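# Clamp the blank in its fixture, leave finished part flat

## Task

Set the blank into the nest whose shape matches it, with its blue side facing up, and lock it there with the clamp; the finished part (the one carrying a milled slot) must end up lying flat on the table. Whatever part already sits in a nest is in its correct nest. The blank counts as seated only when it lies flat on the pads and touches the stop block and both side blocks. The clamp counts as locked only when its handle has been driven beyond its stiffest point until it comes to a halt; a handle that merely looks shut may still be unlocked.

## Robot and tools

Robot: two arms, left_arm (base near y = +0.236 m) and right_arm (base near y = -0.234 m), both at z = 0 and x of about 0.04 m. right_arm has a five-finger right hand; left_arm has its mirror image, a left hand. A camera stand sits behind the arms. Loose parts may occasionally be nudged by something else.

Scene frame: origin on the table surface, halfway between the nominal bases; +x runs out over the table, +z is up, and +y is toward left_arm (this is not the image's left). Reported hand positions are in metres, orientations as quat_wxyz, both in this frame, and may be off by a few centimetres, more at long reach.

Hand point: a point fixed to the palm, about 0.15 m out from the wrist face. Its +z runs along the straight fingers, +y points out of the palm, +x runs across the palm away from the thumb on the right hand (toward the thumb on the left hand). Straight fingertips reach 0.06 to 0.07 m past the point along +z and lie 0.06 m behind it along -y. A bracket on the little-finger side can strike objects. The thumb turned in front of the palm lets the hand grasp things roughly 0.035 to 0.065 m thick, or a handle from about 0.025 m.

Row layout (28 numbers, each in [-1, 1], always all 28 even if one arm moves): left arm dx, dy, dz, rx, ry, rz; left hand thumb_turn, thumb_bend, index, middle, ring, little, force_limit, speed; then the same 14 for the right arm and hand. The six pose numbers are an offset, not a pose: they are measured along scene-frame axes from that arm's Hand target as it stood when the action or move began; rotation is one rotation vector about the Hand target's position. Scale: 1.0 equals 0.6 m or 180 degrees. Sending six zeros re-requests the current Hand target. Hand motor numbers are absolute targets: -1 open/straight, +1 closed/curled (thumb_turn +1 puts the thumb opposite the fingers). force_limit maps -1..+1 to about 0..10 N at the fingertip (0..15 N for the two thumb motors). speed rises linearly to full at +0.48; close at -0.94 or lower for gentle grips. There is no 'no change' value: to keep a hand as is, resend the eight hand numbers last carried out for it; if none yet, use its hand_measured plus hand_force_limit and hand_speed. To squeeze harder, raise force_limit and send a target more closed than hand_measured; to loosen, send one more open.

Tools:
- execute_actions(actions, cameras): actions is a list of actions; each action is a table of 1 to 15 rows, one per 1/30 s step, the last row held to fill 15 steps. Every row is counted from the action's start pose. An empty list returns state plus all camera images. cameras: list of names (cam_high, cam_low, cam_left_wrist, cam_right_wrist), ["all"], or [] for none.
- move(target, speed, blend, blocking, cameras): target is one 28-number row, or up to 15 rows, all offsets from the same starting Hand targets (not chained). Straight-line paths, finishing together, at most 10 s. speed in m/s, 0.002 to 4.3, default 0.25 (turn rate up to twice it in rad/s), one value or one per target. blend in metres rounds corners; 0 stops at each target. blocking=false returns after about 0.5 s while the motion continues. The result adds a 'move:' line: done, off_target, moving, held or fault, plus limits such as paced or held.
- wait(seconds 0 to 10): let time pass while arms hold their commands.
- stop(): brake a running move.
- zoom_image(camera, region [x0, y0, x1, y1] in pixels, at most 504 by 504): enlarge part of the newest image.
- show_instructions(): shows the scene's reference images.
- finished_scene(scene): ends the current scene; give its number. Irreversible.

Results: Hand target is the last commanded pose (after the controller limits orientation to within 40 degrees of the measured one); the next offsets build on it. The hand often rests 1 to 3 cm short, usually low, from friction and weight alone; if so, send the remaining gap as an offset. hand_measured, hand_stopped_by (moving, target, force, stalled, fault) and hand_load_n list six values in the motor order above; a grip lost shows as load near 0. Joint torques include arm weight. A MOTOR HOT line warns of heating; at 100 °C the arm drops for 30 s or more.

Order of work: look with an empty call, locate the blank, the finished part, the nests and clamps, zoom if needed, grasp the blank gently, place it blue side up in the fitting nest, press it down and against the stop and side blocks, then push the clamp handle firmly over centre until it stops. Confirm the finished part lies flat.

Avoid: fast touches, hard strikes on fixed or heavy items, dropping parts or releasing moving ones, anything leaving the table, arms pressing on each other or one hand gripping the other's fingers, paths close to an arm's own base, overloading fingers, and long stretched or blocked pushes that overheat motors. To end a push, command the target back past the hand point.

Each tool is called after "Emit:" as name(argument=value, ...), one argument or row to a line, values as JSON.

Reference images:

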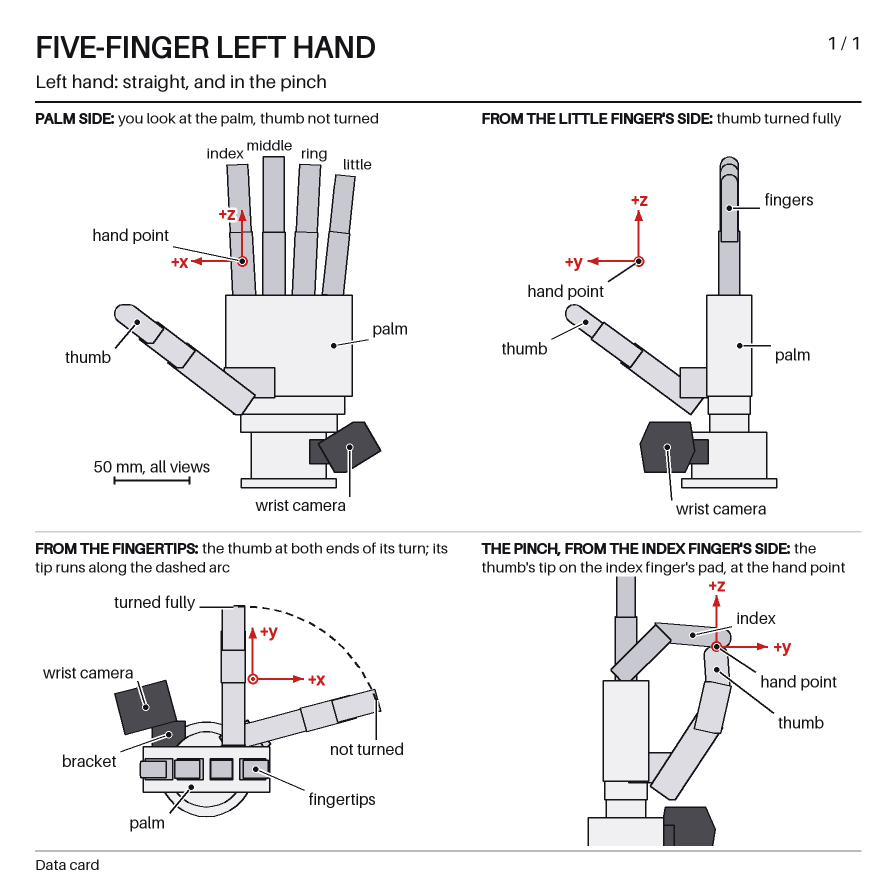

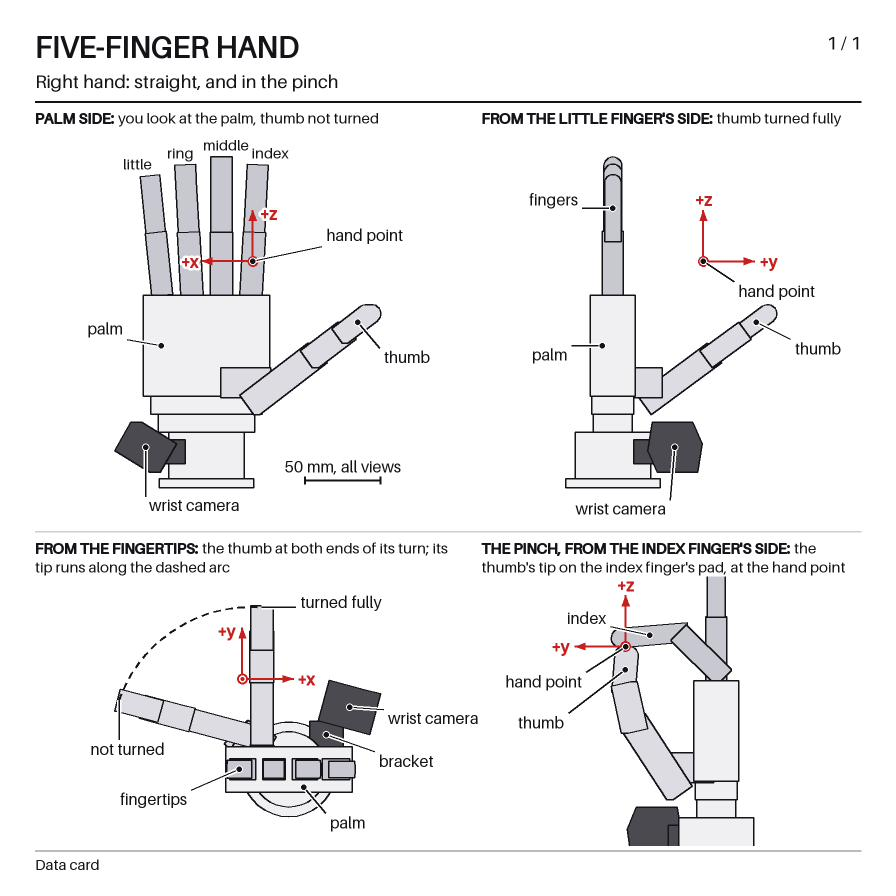

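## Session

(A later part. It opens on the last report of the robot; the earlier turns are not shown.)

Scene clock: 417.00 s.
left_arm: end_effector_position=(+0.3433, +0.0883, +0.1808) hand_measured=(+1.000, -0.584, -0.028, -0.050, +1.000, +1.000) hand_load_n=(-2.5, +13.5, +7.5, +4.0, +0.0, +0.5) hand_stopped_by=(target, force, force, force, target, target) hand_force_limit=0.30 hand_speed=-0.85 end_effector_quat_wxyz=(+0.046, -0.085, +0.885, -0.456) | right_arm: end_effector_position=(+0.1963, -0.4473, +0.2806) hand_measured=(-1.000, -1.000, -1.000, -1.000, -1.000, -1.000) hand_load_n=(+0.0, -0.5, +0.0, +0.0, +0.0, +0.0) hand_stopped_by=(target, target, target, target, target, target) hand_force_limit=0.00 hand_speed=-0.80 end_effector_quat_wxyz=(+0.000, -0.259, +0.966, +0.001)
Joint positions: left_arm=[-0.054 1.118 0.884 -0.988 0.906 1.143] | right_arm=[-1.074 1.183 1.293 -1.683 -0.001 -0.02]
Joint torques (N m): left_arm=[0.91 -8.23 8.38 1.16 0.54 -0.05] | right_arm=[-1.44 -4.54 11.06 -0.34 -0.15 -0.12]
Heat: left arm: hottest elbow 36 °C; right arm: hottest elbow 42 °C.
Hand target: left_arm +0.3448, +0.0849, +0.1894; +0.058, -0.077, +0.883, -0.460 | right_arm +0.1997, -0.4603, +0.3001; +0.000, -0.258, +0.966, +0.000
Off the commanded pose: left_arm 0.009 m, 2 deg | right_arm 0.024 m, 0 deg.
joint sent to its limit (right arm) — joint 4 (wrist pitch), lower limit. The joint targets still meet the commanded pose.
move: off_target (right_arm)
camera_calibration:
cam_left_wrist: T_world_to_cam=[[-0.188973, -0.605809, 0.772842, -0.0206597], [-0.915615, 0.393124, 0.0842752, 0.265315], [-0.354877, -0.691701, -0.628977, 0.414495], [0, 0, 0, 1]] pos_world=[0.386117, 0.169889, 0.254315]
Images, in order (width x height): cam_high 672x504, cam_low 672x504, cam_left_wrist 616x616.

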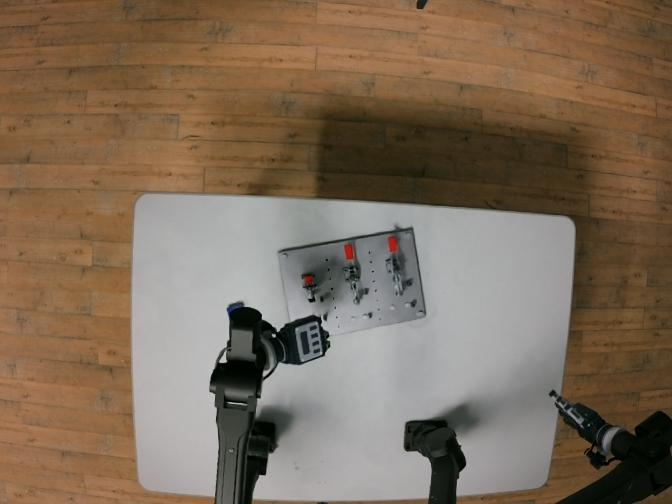

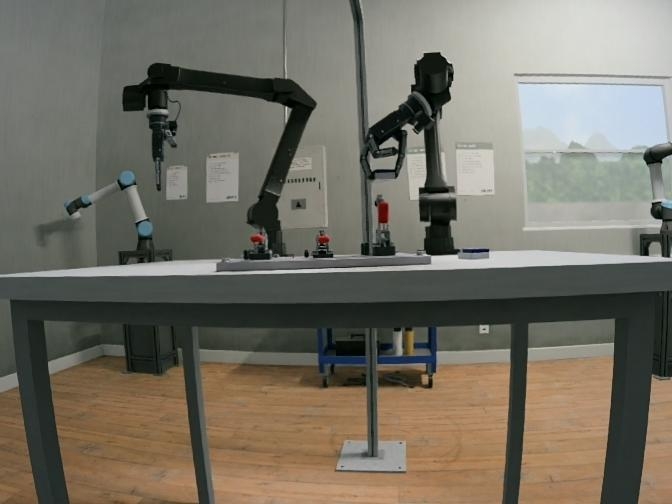

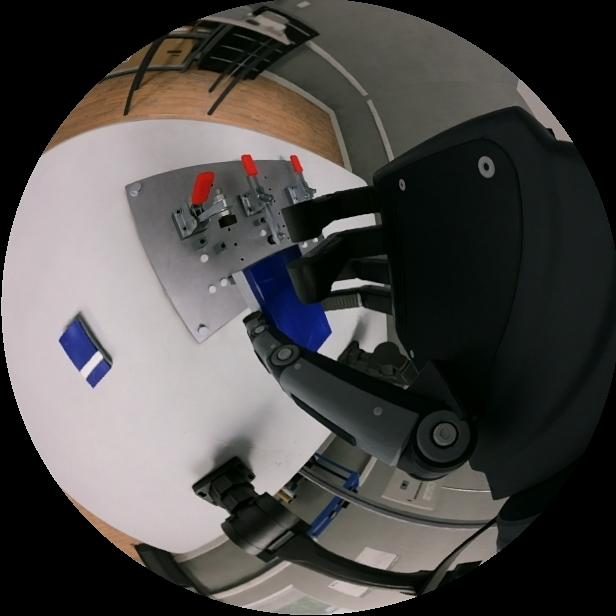

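Emit:
move(
  target=[
    [-0.009,-0.015,-0.15,0,0,0,1,-0.2,0.1,0.0,1,1,0.3,-0.85,0,0,0,0,0,0,-1,-1,-1,-1,-1,-1,0,-0.8],
  ],
  speed=0.12,
  cameras=["cam_high","cam_left_wrist","cam_low"],
)

Emit:
zoom_image(
  camera="cam_low",
  region=[340, 160, 460, 280],
)

Emit:
zoom_image(
  camera="cam_high",
  region=[250, 260, 350, 350],
)

Scene clock: 420.47 s.
left_arm: end_effector_position=(+0.3357, +0.0795, +0.0971) hand_measured=(+1.000, -0.584, -0.028, -0.050, +1.000, +1.000) hand_load_n=(-2.0, +13.0, +7.5, +4.0, +0.0, +0.0) hand_stopped_by=(target, force, force, force, target, target) hand_force_limit=0.30 hand_speed=-0.85 end_effector_quat_wxyz=(+0.055, -0.080, +0.884, -0.457) | right_arm: end_effector_position=(+0.1963, -0.4473, +0.2806) hand_measured=(-1.000, -1.000, -1.000, -1.000, -1.000, -1.000) hand_load_n=(+0.0, +0.0, +0.0, +0.0, +0.0, +0.0) hand_stopped_by=(target, target, target, target, target, target) hand_force_limit=0.00 hand_speed=-0.80 end_effector_quat_wxyz=(+0.000, -0.259, +0.966, +0.001)
Joint positions: left_arm=[-0.085 1.172 0.684 -0.678 0.894 1.097] | right_arm=[-1.074 1.183 1.293 -1.683 -0.001 -0.02]
Joint torques (N m): left_arm=[0.91 -6.18 7.91 1.26 0.52 -0.02] | right_arm=[-1.49 -4.95 10.93 -0.03 -0.12 -0.12]
Heat: left arm: hottest elbow 36 °C; right arm: hottest elbow 42 °C.
Hand target: left_arm +0.3394, +0.0758, +0.0995; +0.058, -0.077, +0.883, -0.460 | right_arm +0.1997, -0.4603, +0.3001; +0.000, -0.258, +0.966, +0.000
Off the commanded pose: left_arm 0.006 m, 1 deg | right_arm 0.024 m, 0 deg.
joint sent to its limit (right arm) — joint 4 (wrist pitch), lower limit. The joint targets still meet the commanded pose.
move: off_target (right_arm)
camera_calibration:
cam_left_wrist: T_world_to_cam=[[-0.204874, -0.605225, 0.76924, 0.0429413], [-0.917148, 0.393194, 0.0650923, 0.271225], [-0.341856, -0.692171, -0.635636, 0.3494], [0, 0, 0, 1]] pos_world=[0.376996, 0.16119, 0.171405]
Images, in order (width x height): cam_high 672x504, cam_low 672x504, cam_left_wrist 616x616.

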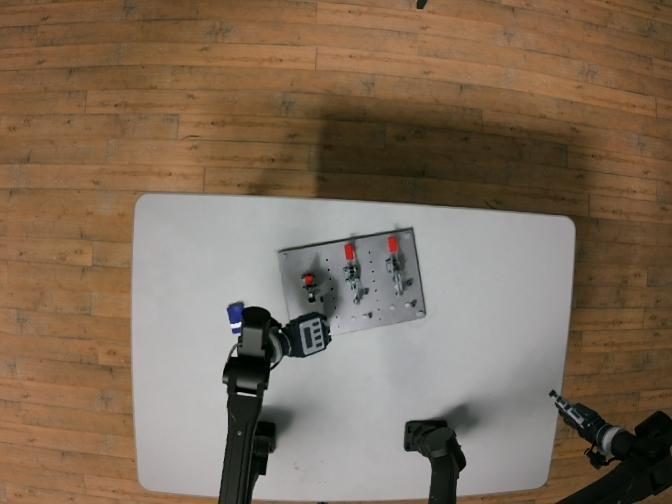

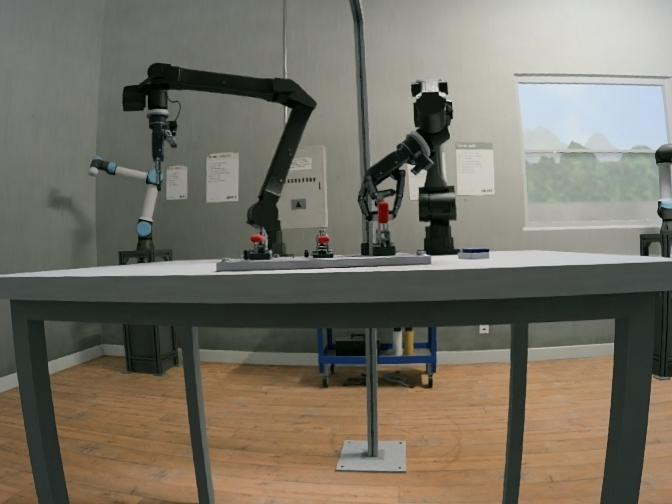

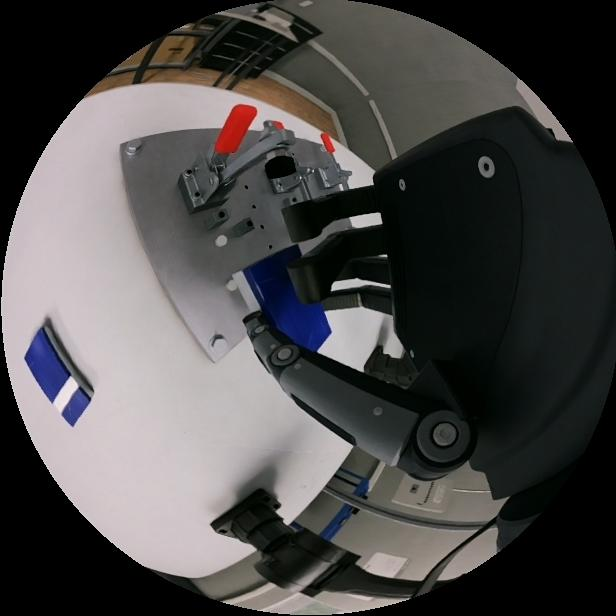

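Scaled by 4.200 from the camera's 672x504 image, which has a finer 960x720 frame.

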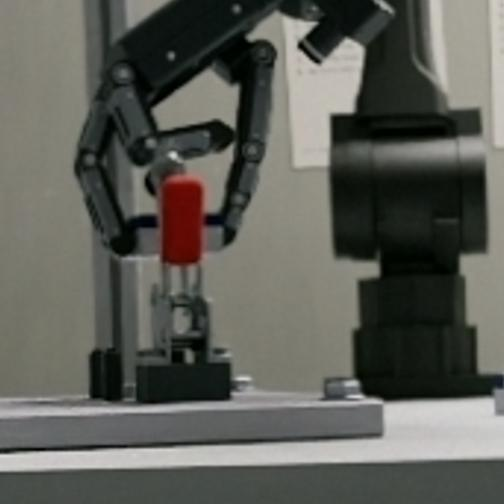

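Scaled by 5.040 from the camera's 672x504 image, which has a finer 960x720 frame.

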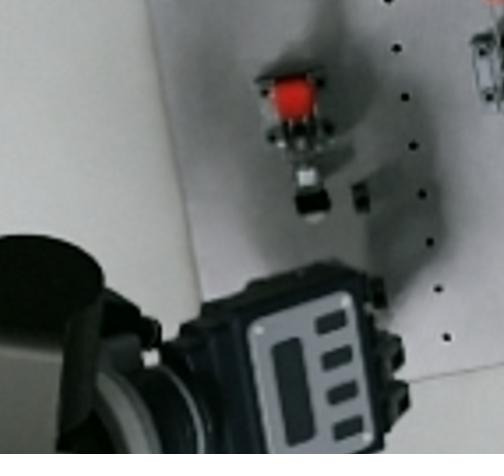

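Emit:
move(
  target=[
    [0,-0.006,-0.08,0,0,0,1,-0.2,0.1,0.0,1,1,0.3,-0.85,0,0,0,0,0,0,-1,-1,-1,-1,-1,-1,0,-0.8],
  ],
  speed=0.08,
  cameras=["cam_high","cam_left_wrist","cam_low"],
)

Emit:
zoom_image(
  camera="cam_low",
  region=[350, 190, 440, 280],
)

Emit:
zoom_image(
  camera="cam_left_wrist",
  region=[120, 100, 400, 380],
)

Scene clock: 423.17 s.
left_arm: end_effector_position=(+0.3367, +0.0760, +0.0505) hand_measured=(+1.000, -0.584, -0.028, -0.050, +1.000, +1.000) hand_load_n=(-2.5, +13.5, +7.5, +3.5, +0.0, +0.0) hand_stopped_by=(target, force, force, force, target, target) hand_force_limit=0.30 hand_speed=-0.85 end_effector_quat_wxyz=(+0.056, -0.079, +0.884, -0.458) | right_arm: end_effector_position=(+0.1963, -0.4473, +0.2806) hand_measured=(-1.000, -1.000, -1.000, -1.000, -1.000, -1.000) hand_load_n=(+0.0, +0.0, +0.0, +0.0, +0.0, +0.0) hand_stopped_by=(target, target, target, target, target, target) hand_force_limit=0.00 hand_speed=-0.80 end_effector_quat_wxyz=(+0.000, -0.259, +0.966, +0.001)
Joint positions: left_arm=[-0.096 1.261 0.608 -0.496 0.889 1.08] | right_arm=[-1.074 1.183 1.293 -1.683 -0.001 -0.02]
Joint torques (N m): left_arm=[0.85 -6.59 7.16 1.31 0.52 -0.03] | right_arm=[-0.97 -4.72 11.11 -0.24 -0.1 -0.18]
Heat: left arm: hottest elbow 36 °C; right arm: hottest elbow 42 °C.
Hand target: left_arm +0.3395, +0.0723, +0.0515; +0.058, -0.077, +0.883, -0.460 | right_arm +0.1997, -0.4603, +0.3001; +0.000, -0.258, +0.966, +0.000
Off the commanded pose: left_arm 0.005 m, 0 deg | right_arm 0.024 m, 0 deg.
joint sent to its limit (right arm) — joint 4 (wrist pitch), lower limit. The joint targets still meet the commanded pose.
move: off_target (right_arm)
camera_calibration:
cam_left_wrist: T_world_to_cam=[[-0.207314, -0.605242, 0.768572, 0.0778049], [-0.917637, 0.392608, 0.061652, 0.276934], [-0.339062, -0.692489, -0.636786, 0.316865], [0, 0, 0, 1]] pos_world=[0.377692, 0.15779, 0.124903]
Images, in order (width x height): cam_high 672x504, cam_low 672x504, cam_left_wrist 616x616.

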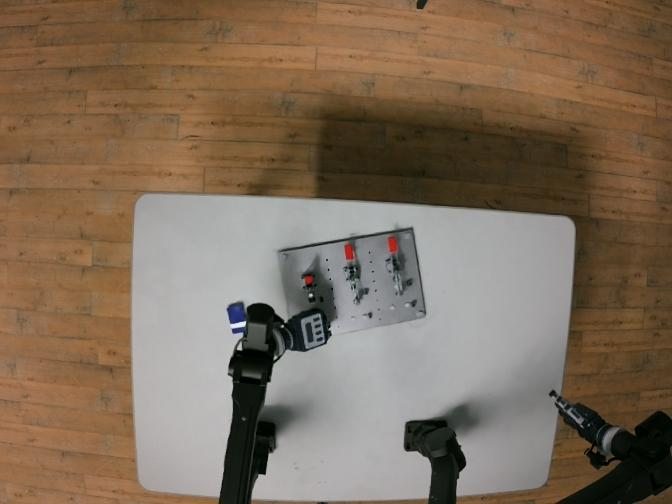

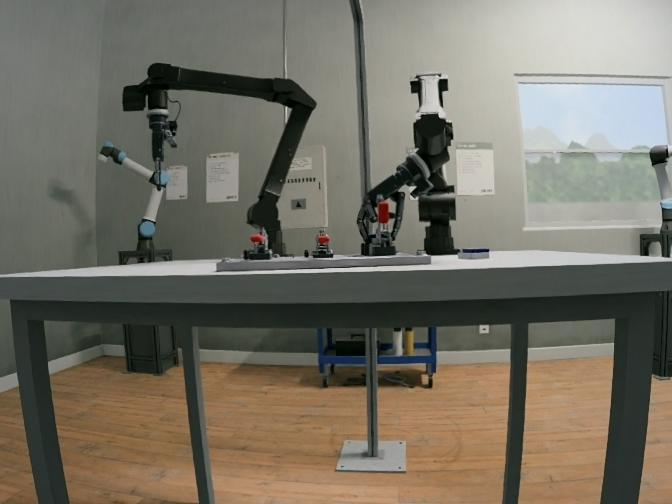

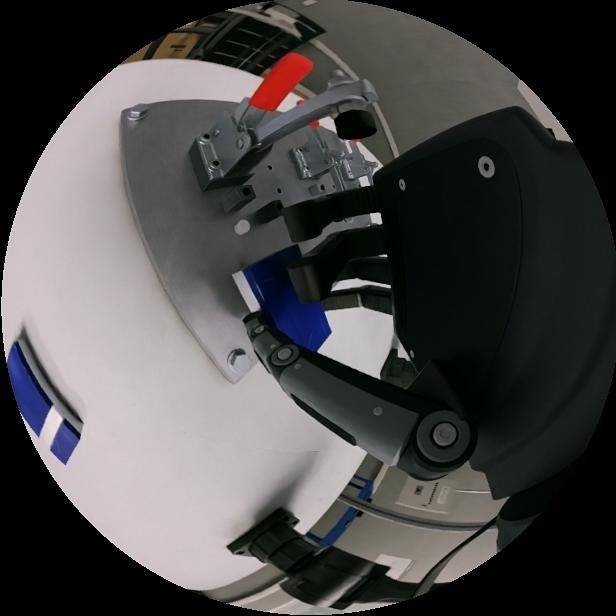

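Scaled by 5.600 from the camera's 672x504 image, which has a finer 960x720 frame.

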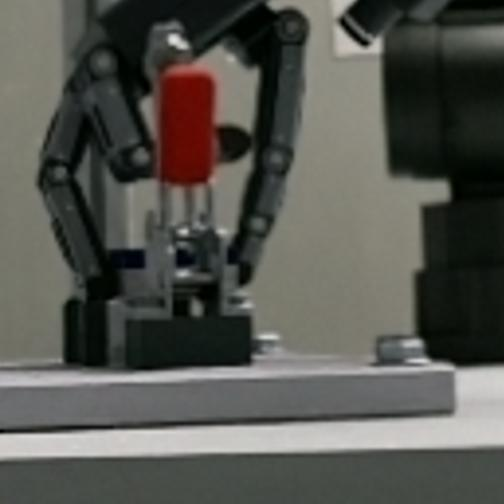

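Scaled by 1.800 from the camera's 616x616 image, which has a finer 880x880 frame.

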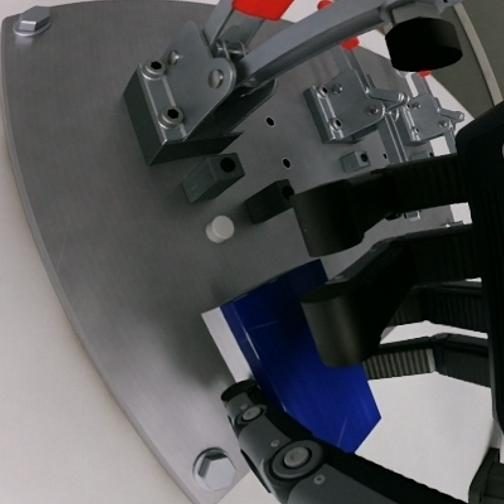

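Emit:
move(
  target=[
    [0,-0.001,-0.02,0,0,0,1,-0.2,0.1,0.0,1,1,0.3,-0.85,0,0,0,0,0,0,-1,-1,-1,-1,-1,-1,0,-0.8],
  ],
  speed=0.04,
  cameras=["cam_left_wrist","cam_low"],
)

Emit:
zoom_image(
  camera="cam_low",
  region=[350, 190, 440, 280],
)

Emit:
zoom_image(
  camera="cam_left_wrist",
  region=[120, 100, 400, 380],
)

Scene clock: 426.20 s.
left_arm: end_effector_position=(+0.3380, +0.0765, +0.0420) hand_measured=(+1.000, -0.586, -0.028, -0.050, +1.000, +1.000) hand_load_n=(-1.5, +15.0, +6.0, +1.5, +0.0, +0.0) hand_stopped_by=(target, force, force, force, target, target) hand_force_limit=0.30 hand_speed=-0.85 end_effector_quat_wxyz=(+0.060, -0.080, +0.884, -0.456) | right_arm: end_effector_position=(+0.1963, -0.4473, +0.2806) hand_measured=(-1.000, -1.000, -1.000, -1.000, -1.000, -1.000) hand_load_n=(+0.0, +0.0, +0.0, +0.0, +0.0, +0.0) hand_stopped_by=(target, target, target, target, target, target) hand_force_limit=0.00 hand_speed=-0.80 end_effector_quat_wxyz=(+0.000, -0.259, +0.966, +0.001)
Joint positions: left_arm=[-0.097 1.277 0.594 -0.457 0.882 1.075] | right_arm=[-1.074 1.183 1.293 -1.683 -0.001 -0.02]
Joint torques (N m): left_arm=[0.79 -5.6 6.8 1.57 0.76 0] | right_arm=[-0.56 -4.37 11.07 -0.36 -0.14 -0.13]
Heat: left arm: hottest elbow 36 °C; right arm: hottest elbow 42 °C.
Hand target: left_arm +0.3394, +0.0716, +0.0394; +0.058, -0.077, +0.883, -0.460 | right_arm +0.1997, -0.4603, +0.3001; +0.000, -0.258, +0.966, +0.000
Off the commanded pose: left_arm 0.006 m, 1 deg | right_arm 0.024 m, 0 deg.
joint sent to its limit (right arm) — joint 4 (wrist pitch), lower limit. The joint targets still meet the commanded pose.
move: off_target (right_arm)
camera_calibration:
cam_left_wrist: T_world_to_cam=[[-0.20883, -0.609612, 0.764698, 0.0858381], [-0.919885, 0.387875, 0.0580012, 0.279647], [-0.331966, -0.691322, -0.641773, 0.310019], [0, 0, 0, 1]] pos_world=[0.378084, 0.158183, 0.117102]
Images, in order (width x height): cam_low 672x504, cam_left_wrist 616x616.

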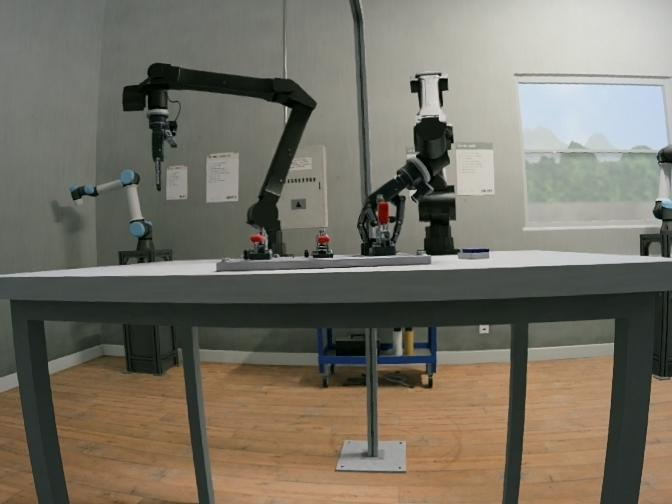

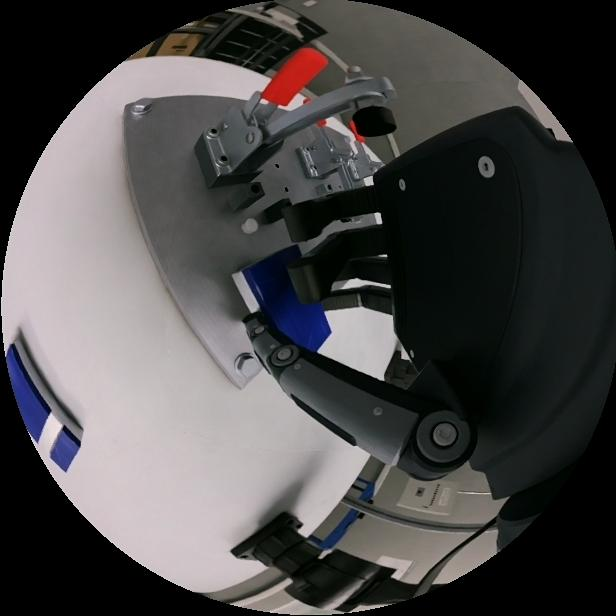

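Scaled by 5.600 from the camera's 672x504 image, which has a finer 960x720 frame.

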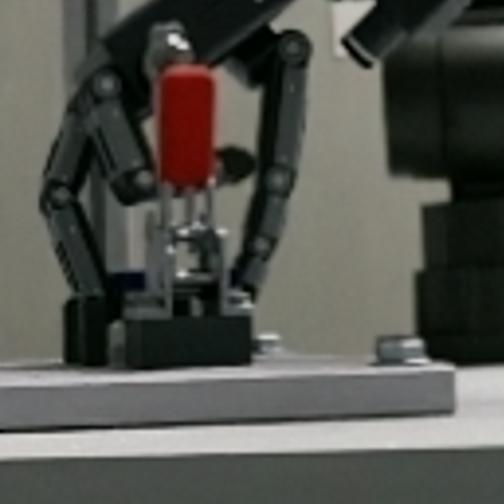

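Scaled by 1.800 from the camera's 616x616 image, which has a finer 880x880 frame.

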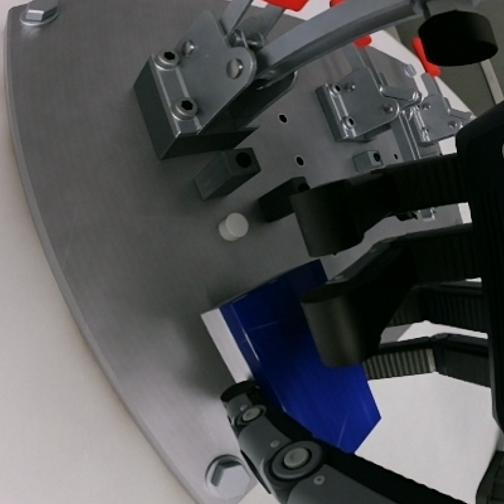

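Emit:
zoom_image(
  camera="cam_low",
  region=[355, 215, 405, 260],
)

Emit:
zoom_image(
  camera="cam_left_wrist",
  region=[210, 170, 350, 310],
)

Scaled by 10.080 from the camera's 672x504 image, which has a finer 960x720 frame.

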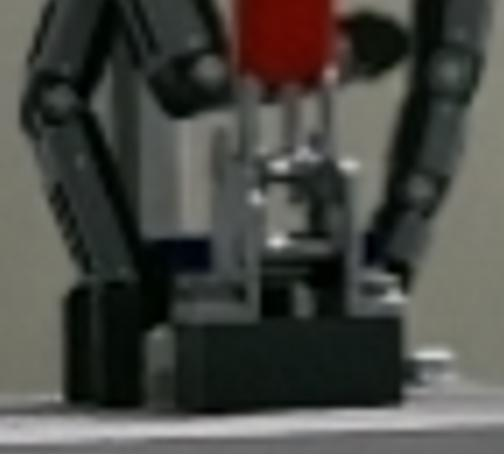

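Scaled by 3.600 from the camera's 616x616 image, which has a finer 880x880 frame.

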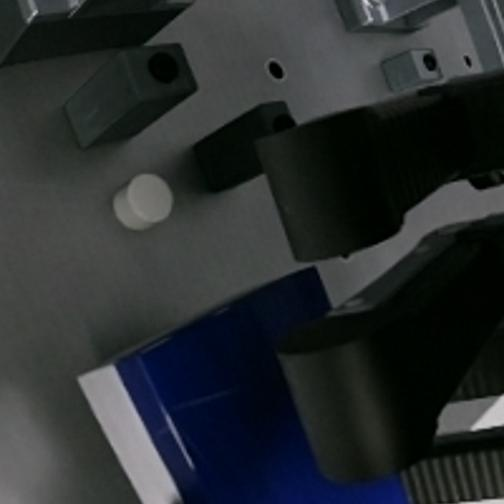

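Emit:
move(
  target=[
    [0,0,0.025,0,0,0,1,-0.2,0.1,0.0,1,1,0.3,-0.85,0,0,0,0,0,0,-1,-1,-1,-1,-1,-1,0,-0.8],
    [-0.014,-0.002,0.025,0,0,0,1,-0.2,0.1,0.0,1,1,0.3,-0.85,0,0,0,0,0,0,-1,-1,-1,-1,-1,-1,0,-0.8],
    [-0.014,-0.002,-0.005,0,0,0,1,-0.2,0.1,0.0,1,1,0.3,-0.85,0,0,0,0,0,0,-1,-1,-1,-1,-1,-1,0,-0.8],
  ],
  speed=0.05,
  cameras=["cam_left_wrist","cam_low"],
)

Emit:
zoom_image(
  camera="cam_low",
  region=[355, 215, 405, 260],
)

Emit:
zoom_image(
  camera="cam_left_wrist",
  region=[210, 170, 350, 310],
)

Scene clock: 438.13 s.
left_arm: end_effector_position=(+0.3284, +0.0741, +0.0361) hand_measured=(+1.000, -0.586, -0.028, -0.050, +1.000, +1.000) hand_load_n=(-2.0, +13.5, +7.5, +4.0, +0.5, +0.0) hand_stopped_by=(target, force, force, force, target, target) hand_force_limit=0.30 hand_speed=-0.85 end_effector_quat_wxyz=(+0.056, -0.080, +0.884, -0.457) | right_arm: end_effector_position=(+0.1963, -0.4473, +0.2806) hand_measured=(-1.000, -1.000, -1.000, -1.000, -1.000, -1.000) hand_load_n=(+0.0, +0.0, +0.0, +0.0, +0.0, +0.0) hand_stopped_by=(target, target, target, target, target, target) hand_force_limit=0.00 hand_speed=-0.80 end_effector_quat_wxyz=(+0.000, -0.259, +0.966, +0.001)
Joint positions: left_arm=[-0.106 1.27 0.566 -0.435 0.884 1.065] | right_arm=[-1.074 1.183 1.293 -1.683 -0.001 -0.02]
Joint torques (N m): left_arm=[0.91 -6.24 6.84 1.42 0.56 0.01] | right_arm=[-1.26 -4.89 11.19 -0.28 -0.06 -0.13]
Heat: left arm: hottest elbow 37 °C; right arm: hottest elbow 42 °C.
Hand target: left_arm +0.3310, +0.0704, +0.0364; +0.058, -0.077, +0.883, -0.460 | right_arm +0.1997, -0.4603, +0.3001; +0.000, -0.258, +0.966, +0.000
Off the commanded pose: left_arm 0.005 m, 1 deg | right_arm 0.024 m, 0 deg.
joint sent to its limit (right arm) — joint 4 (wrist pitch), lower limit. The joint targets still meet the commanded pose.
move: off_target (right_arm)
camera_calibration:
cam_left_wrist: T_world_to_cam=[[-0.205541, -0.606282, 0.768229, 0.0854476], [-0.918057, 0.391371, 0.0632406, 0.271027], [-0.339004, -0.69228, -0.637044, 0.303569], [0, 0, 0, 1]] pos_world=[0.369293, 0.155888, 0.110604]
Images, in order (width x height): cam_low 672x504, cam_left_wrist 616x616.

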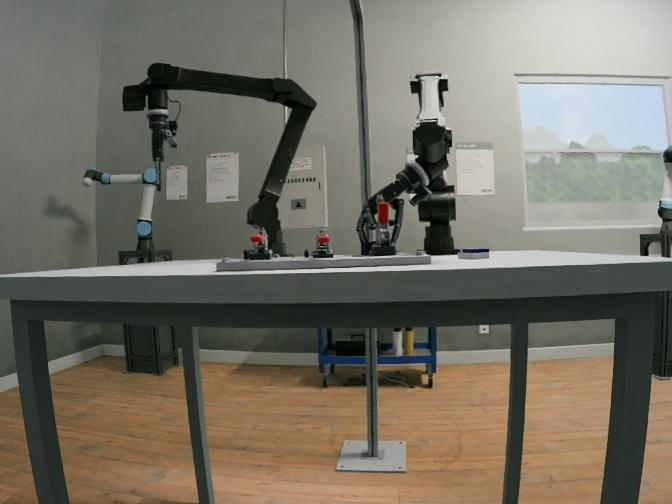

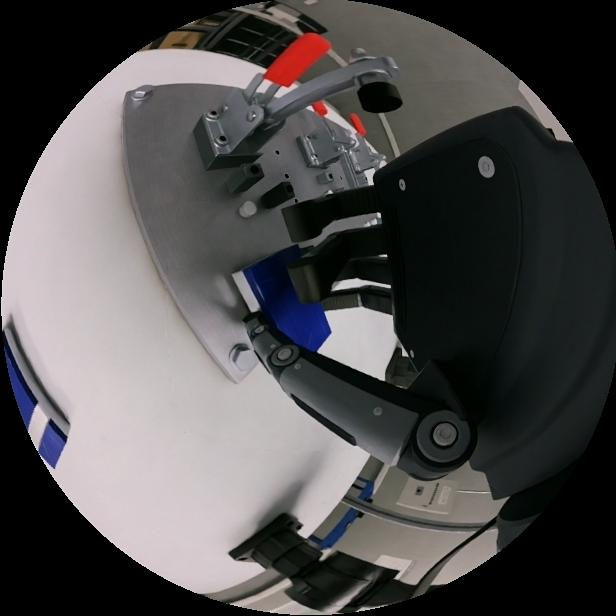

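Scaled by 10.080 from the camera's 672x504 image, which has a finer 960x720 frame.

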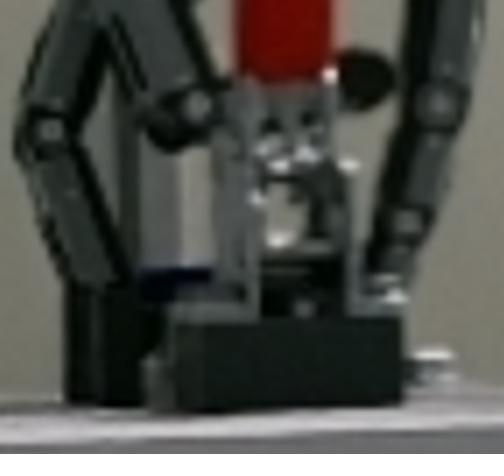

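Scaled by 3.600 from the camera's 616x616 image, which has a finer 880x880 frame.

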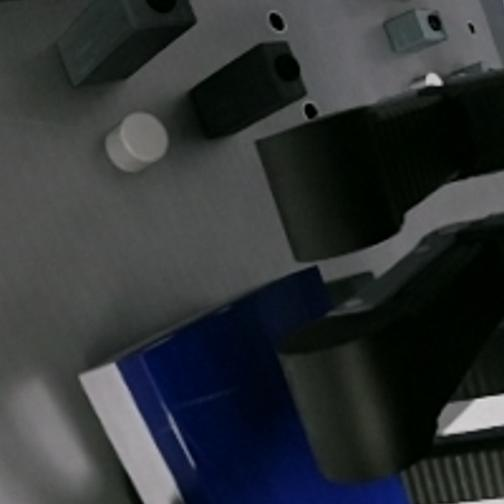

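Emit:
move(
  target=[
    [0.0,0,-0.006,0,0,0,1,-0.2,0.1,0.0,1,1,0.3,-0.85,0,0,0,0,0,0,-1,-1,-1,-1,-1,-1,0,-0.8],
  ],
  speed=0.03,
  cameras=["cam_left_wrist","cam_low"],
)

Emit:
zoom_image(
  camera="cam_low",
  region=[355, 215, 405, 260],
)

Emit:
zoom_image(
  camera="cam_left_wrist",
  region=[210, 170, 350, 310],
)

Scene clock: 443.13 s.
left_arm: end_effector_position=(+0.3285, +0.0737, +0.0354) hand_measured=(+1.000, -0.586, -0.028, -0.050, +1.000, +1.000) hand_load_n=(-1.5, +13.5, +7.0, +3.5, +0.0, +0.0) hand_stopped_by=(target, force, force, force, target, target) hand_force_limit=0.30 hand_speed=-0.85 end_effector_quat_wxyz=(+0.057, -0.081, +0.883, -0.458) | right_arm: end_effector_position=(+0.1963, -0.4473, +0.2806) hand_measured=(-1.000, -1.000, -1.000, -1.000, -1.000, -1.000) hand_load_n=(+0.0, +0.0, +0.0, +0.0, +0.0, +0.0) hand_stopped_by=(target, target, target, target, target, target) hand_force_limit=0.00 hand_speed=-0.80 end_effector_quat_wxyz=(+0.000, -0.259, +0.966, +0.001)
Joint positions: left_arm=[-0.106 1.271 0.562 -0.425 0.886 1.06] | right_arm=[-1.074 1.183 1.293 -1.683 -0.001 -0.02]
Joint torques (N m): left_arm=[0.91 -5.54 6.78 1.55 0.47 0.04] | right_arm=[-1.32 -4.13 11.03 -0.27 -0.11 -0.11]
Heat: left arm: hottest elbow 37 °C; right arm: hottest elbow 42 °C.
Hand target: left_arm +0.3310, +0.0705, +0.0328; +0.058, -0.077, +0.883, -0.460 | right_arm +0.1997, -0.4603, +0.3001; +0.000, -0.258, +0.966, +0.000
Off the commanded pose: left_arm 0.005 m, 0 deg | right_arm 0.024 m, 0 deg.
joint sent to its limit (right arm) — joint 4 (wrist pitch), lower limit. The joint targets still meet the commanded pose.
move: off_target (right_arm)
camera_calibration:
cam_left_wrist: T_world_to_cam=[[-0.206184, -0.604198, 0.769696, 0.0857315], [-0.918824, 0.390069, 0.0600656, 0.27181], [-0.336526, -0.694831, -0.635578, 0.302111], [0, 0, 0, 1]] pos_world=[0.36909, 0.15569, 0.109701]
Images, in order (width x height): cam_low 672x504, cam_left_wrist 616x616.

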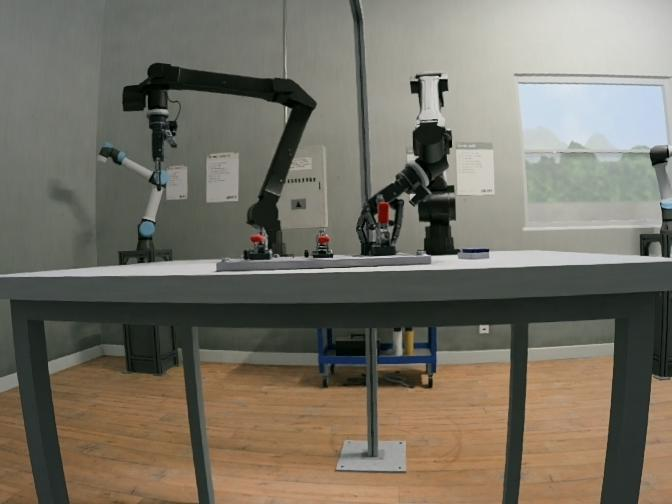

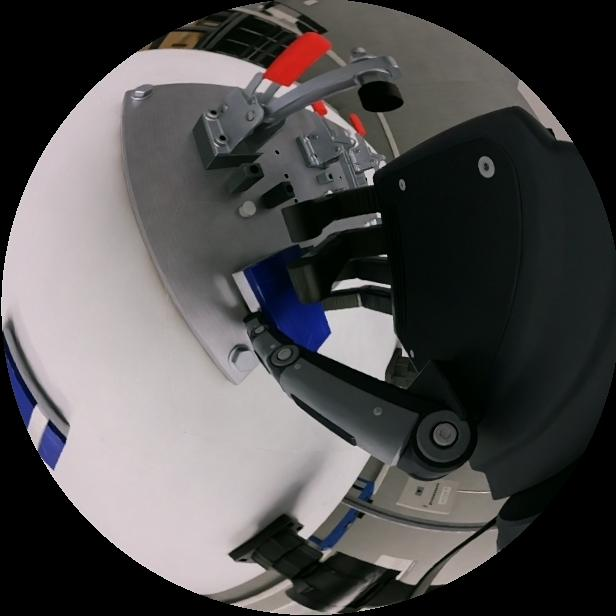

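Scaled by 10.080 from the camera's 672x504 image, which has a finer 960x720 frame.

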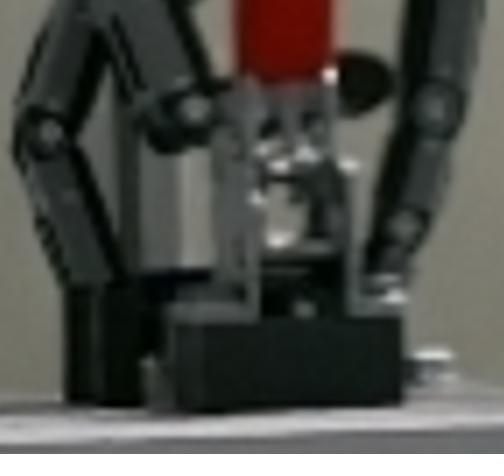

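Scaled by 3.600 from the camera's 616x616 image, which has a finer 880x880 frame.

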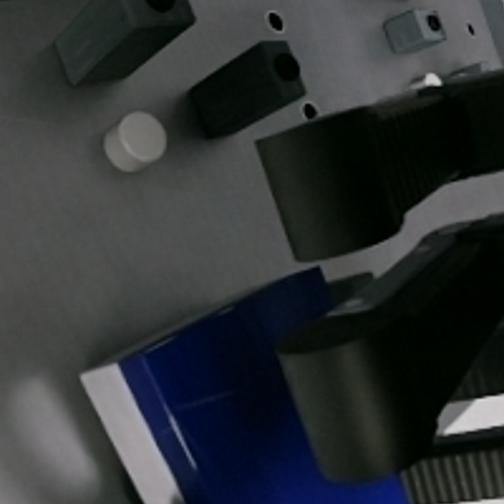

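Emit:
execute_actions(
  actions=[
    [[0,0,0.004,0,0,0,1,-0.68,-0.12,-0.14,1,1,0.3,-0.85,0,0,0,0,0,0,-1,-1,-1,-1,-1,-1,0,-0.8]],
    [[0,0,0,0,0,0,1,-0.68,-0.12,-0.14,1,1,0.3,-0.85,0,0,0,0,0,0,-1,-1,-1,-1,-1,-1,0,-0.8]],
    [[0,0,0,0,0,0,1,-1,-0.5,-0.5,1,1,0.3,-0.5,0,0,0,0,0,0,-1,-1,-1,-1,-1,-1,0,-0.8]],
    [[0,0,0,0,0,0,1,-1,-0.5,-0.5,1,1,0.3,-0.5,0,0,0,0,0,0,-1,-1,-1,-1,-1,-1,0,-0.8]],
  ],
  cameras=["cam_left_wrist","cam_low","cam_high"],
)

Emit:
zoom_image(
  camera="cam_left_wrist",
  region=[150, 150, 350, 350],
)

Scene clock: 446.50 s.
left_arm: end_effector_position=(+0.3284, +0.0737, +0.0352) hand_measured=(+1.000, -1.000, -0.500, -0.500, +1.000, +1.000) hand_load_n=(+0.0, +0.0, +0.0, +0.0, +0.0, +0.0) hand_stopped_by=(target, target, target, target, target, target) hand_force_limit=0.30 hand_speed=-0.50 end_effector_quat_wxyz=(+0.057, -0.081, +0.883, -0.458) | right_arm: end_effector_position=(+0.1963, -0.4473, +0.2806) hand_measured=(-1.000, -1.000, -1.000, -1.000, -1.000, -1.000) hand_load_n=(+0.0, +0.0, +0.0, +0.0, +0.0, +0.0) hand_stopped_by=(target, target, target, target, target, target) hand_force_limit=0.00 hand_speed=-0.80 end_effector_quat_wxyz=(+0.000, -0.259, +0.966, +0.001)
Joint positions: left_arm=[-0.106 1.271 0.562 -0.425 0.886 1.06] | right_arm=[-1.074 1.183 1.293 -1.683 -0.001 -0.02]
Joint torques (N m): left_arm=[0.91 -6.12 6.97 1.21 0.47 0.03] | right_arm=[-1.55 -4.31 11.19 -0.06 -0.13 -0.13]
Heat: left arm: hottest elbow 36 °C; right arm: hottest elbow 42 °C.
Hand target: left_arm +0.3310, +0.0705, +0.0352; +0.058, -0.077, +0.883, -0.460 | right_arm +0.1997, -0.4603, +0.3001; +0.000, -0.258, +0.966, +0.000
Off the commanded pose: left_arm 0.004 m, 1 deg | right_arm 0.024 m, 0 deg.
joint sent to its limit (right arm) — joint 4 (wrist pitch), lower limit. The joint targets still meet the commanded pose.
camera_calibration:
cam_left_wrist: T_world_to_cam=[[-0.20523, -0.604221, 0.769933, 0.0855109], [-0.918823, 0.389916, 0.0610775, 0.271735], [-0.337114, -0.694897, -0.635195, 0.302169], [0, 0, 0, 1]] pos_world=[0.369091, 0.15569, 0.109502]
Images, in order (width x height): cam_high 672x504, cam_low 672x504, cam_left_wrist 616x616.

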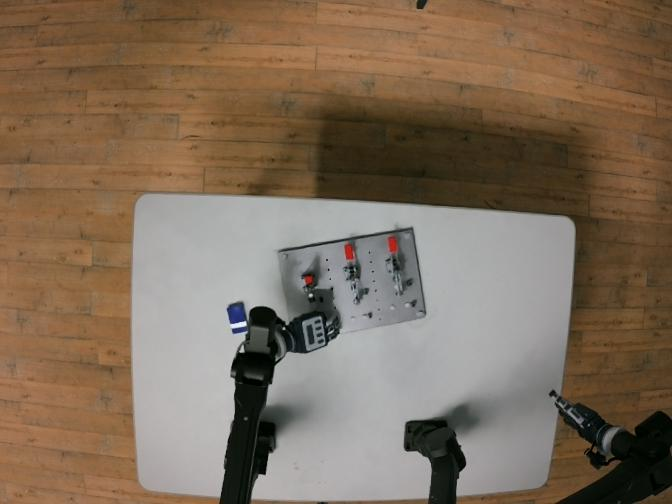

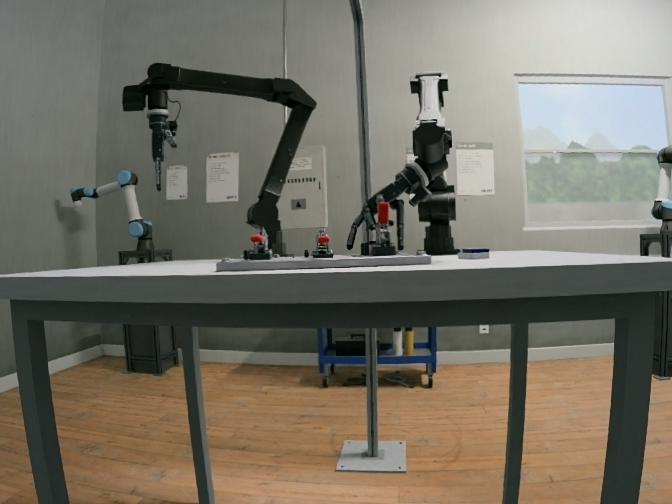

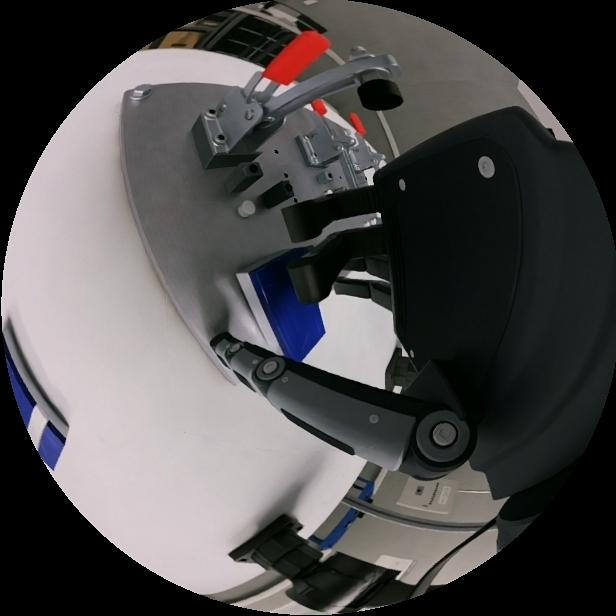

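Scaled by 2.520 from the camera's 616x616 image, which has a finer 880x880 frame.

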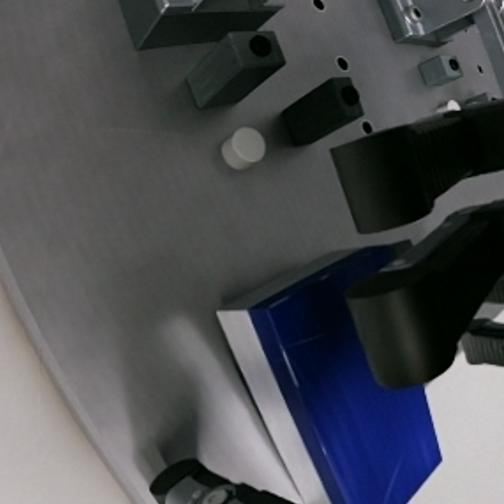

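Emit:
move(
  target=[
    [0,0,0.2,0,0,0,1,-1,-0.5,-0.5,1,1,0.3,-0.5,0,0,0,0,0,0,-1,-1,-1,-1,-1,-1,0,-0.8],
    [-0.10,0.08,0.35,0,0,0,1,-1,-0.5,-0.5,1,1,0.3,-0.5,0,0,0,0,0,0,-1,-1,-1,-1,-1,-1,0,-0.8],
  ],
  speed=[0.08,0.25],
  blend=[0.02,0],
  cameras=["cam_low","cam_high"],
)

Emit:
zoom_image(
  camera="cam_high",
  region=[270, 260, 350, 350],
)

Scene clock: 461.17 s.
left_arm: end_effector_position=(+0.2564, +0.1162, +0.2251) hand_measured=(+1.000, -1.000, -0.500, -0.500, +1.000, +1.000) hand_load_n=(+0.0, +0.0, +0.0, +0.0, +0.0, +0.0) hand_stopped_by=(target, target, target, target, target, target) hand_force_limit=0.30 hand_speed=-0.50 end_effector_quat_wxyz=(+0.037, -0.087, +0.884, -0.458) | right_arm: end_effector_position=(+0.1963, -0.4473, +0.2806) hand_measured=(-1.000, -1.000, -1.000, -1.000, -1.000, -1.000) hand_load_n=(+0.0, +0.0, +0.0, +0.0, +0.0, +0.0) hand_stopped_by=(target, target, target, target, target, target) hand_force_limit=0.00 hand_speed=-0.80 end_effector_quat_wxyz=(+0.000, -0.259, +0.966, +0.001)
Joint positions: left_arm=[0.047 0.881 0.862 -1.352 0.94 1.308] | right_arm=[-1.074 1.183 1.293 -1.683 -0.001 -0.02]
Joint torques (N m): left_arm=[2.43 -1.73 12.12 0.14 0.63 0.14] | right_arm=[-1.38 -4.54 11.17 -0.06 -0.13 -0.12]
Heat: left arm: hottest elbow 36 °C; right arm: hottest elbow 42 °C.
Hand target: left_arm +0.2711, +0.1185, +0.2452; +0.058, -0.077, +0.883, -0.460 | right_arm +0.1997, -0.4603, +0.3001; +0.000, -0.258, +0.966, +0.000
Off the commanded pose: left_arm 0.025 m, 3 deg | right_arm 0.024 m, 0 deg.
joint sent to its limit (right arm) — joint 4 (wrist pitch), lower limit. The joint targets still meet the commanded pose.
move: off_target (left_arm, right_arm)
Images, in order (width x height): cam_high 672x504, cam_low 672x504.

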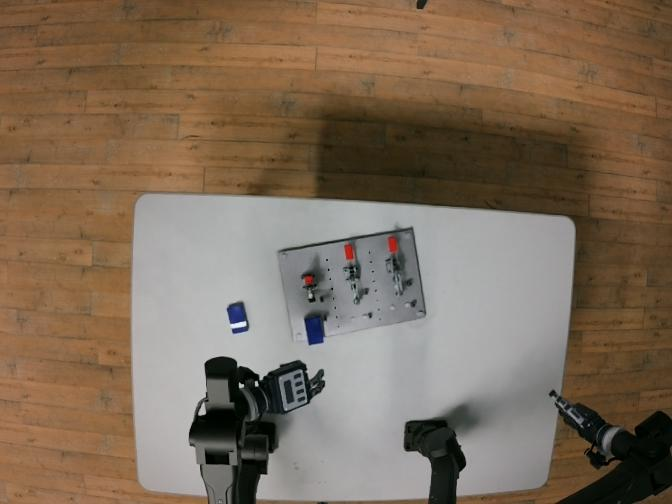

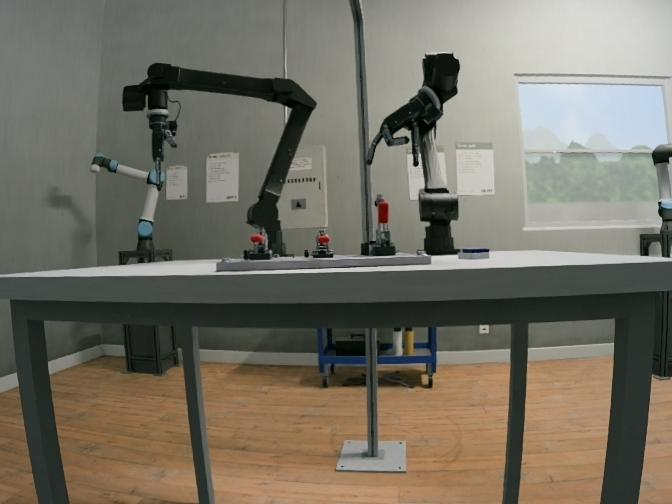

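Scaled by 5.600 from the camera's 672x504 image, which has a finer 960x720 frame.

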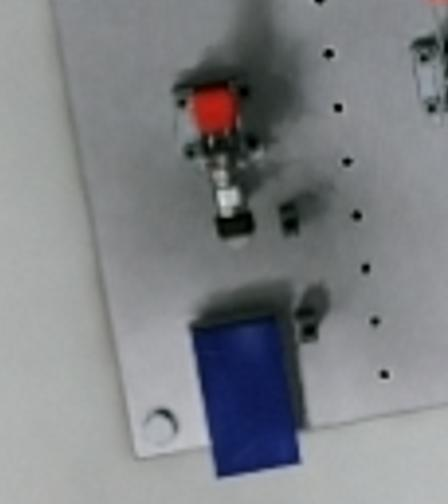

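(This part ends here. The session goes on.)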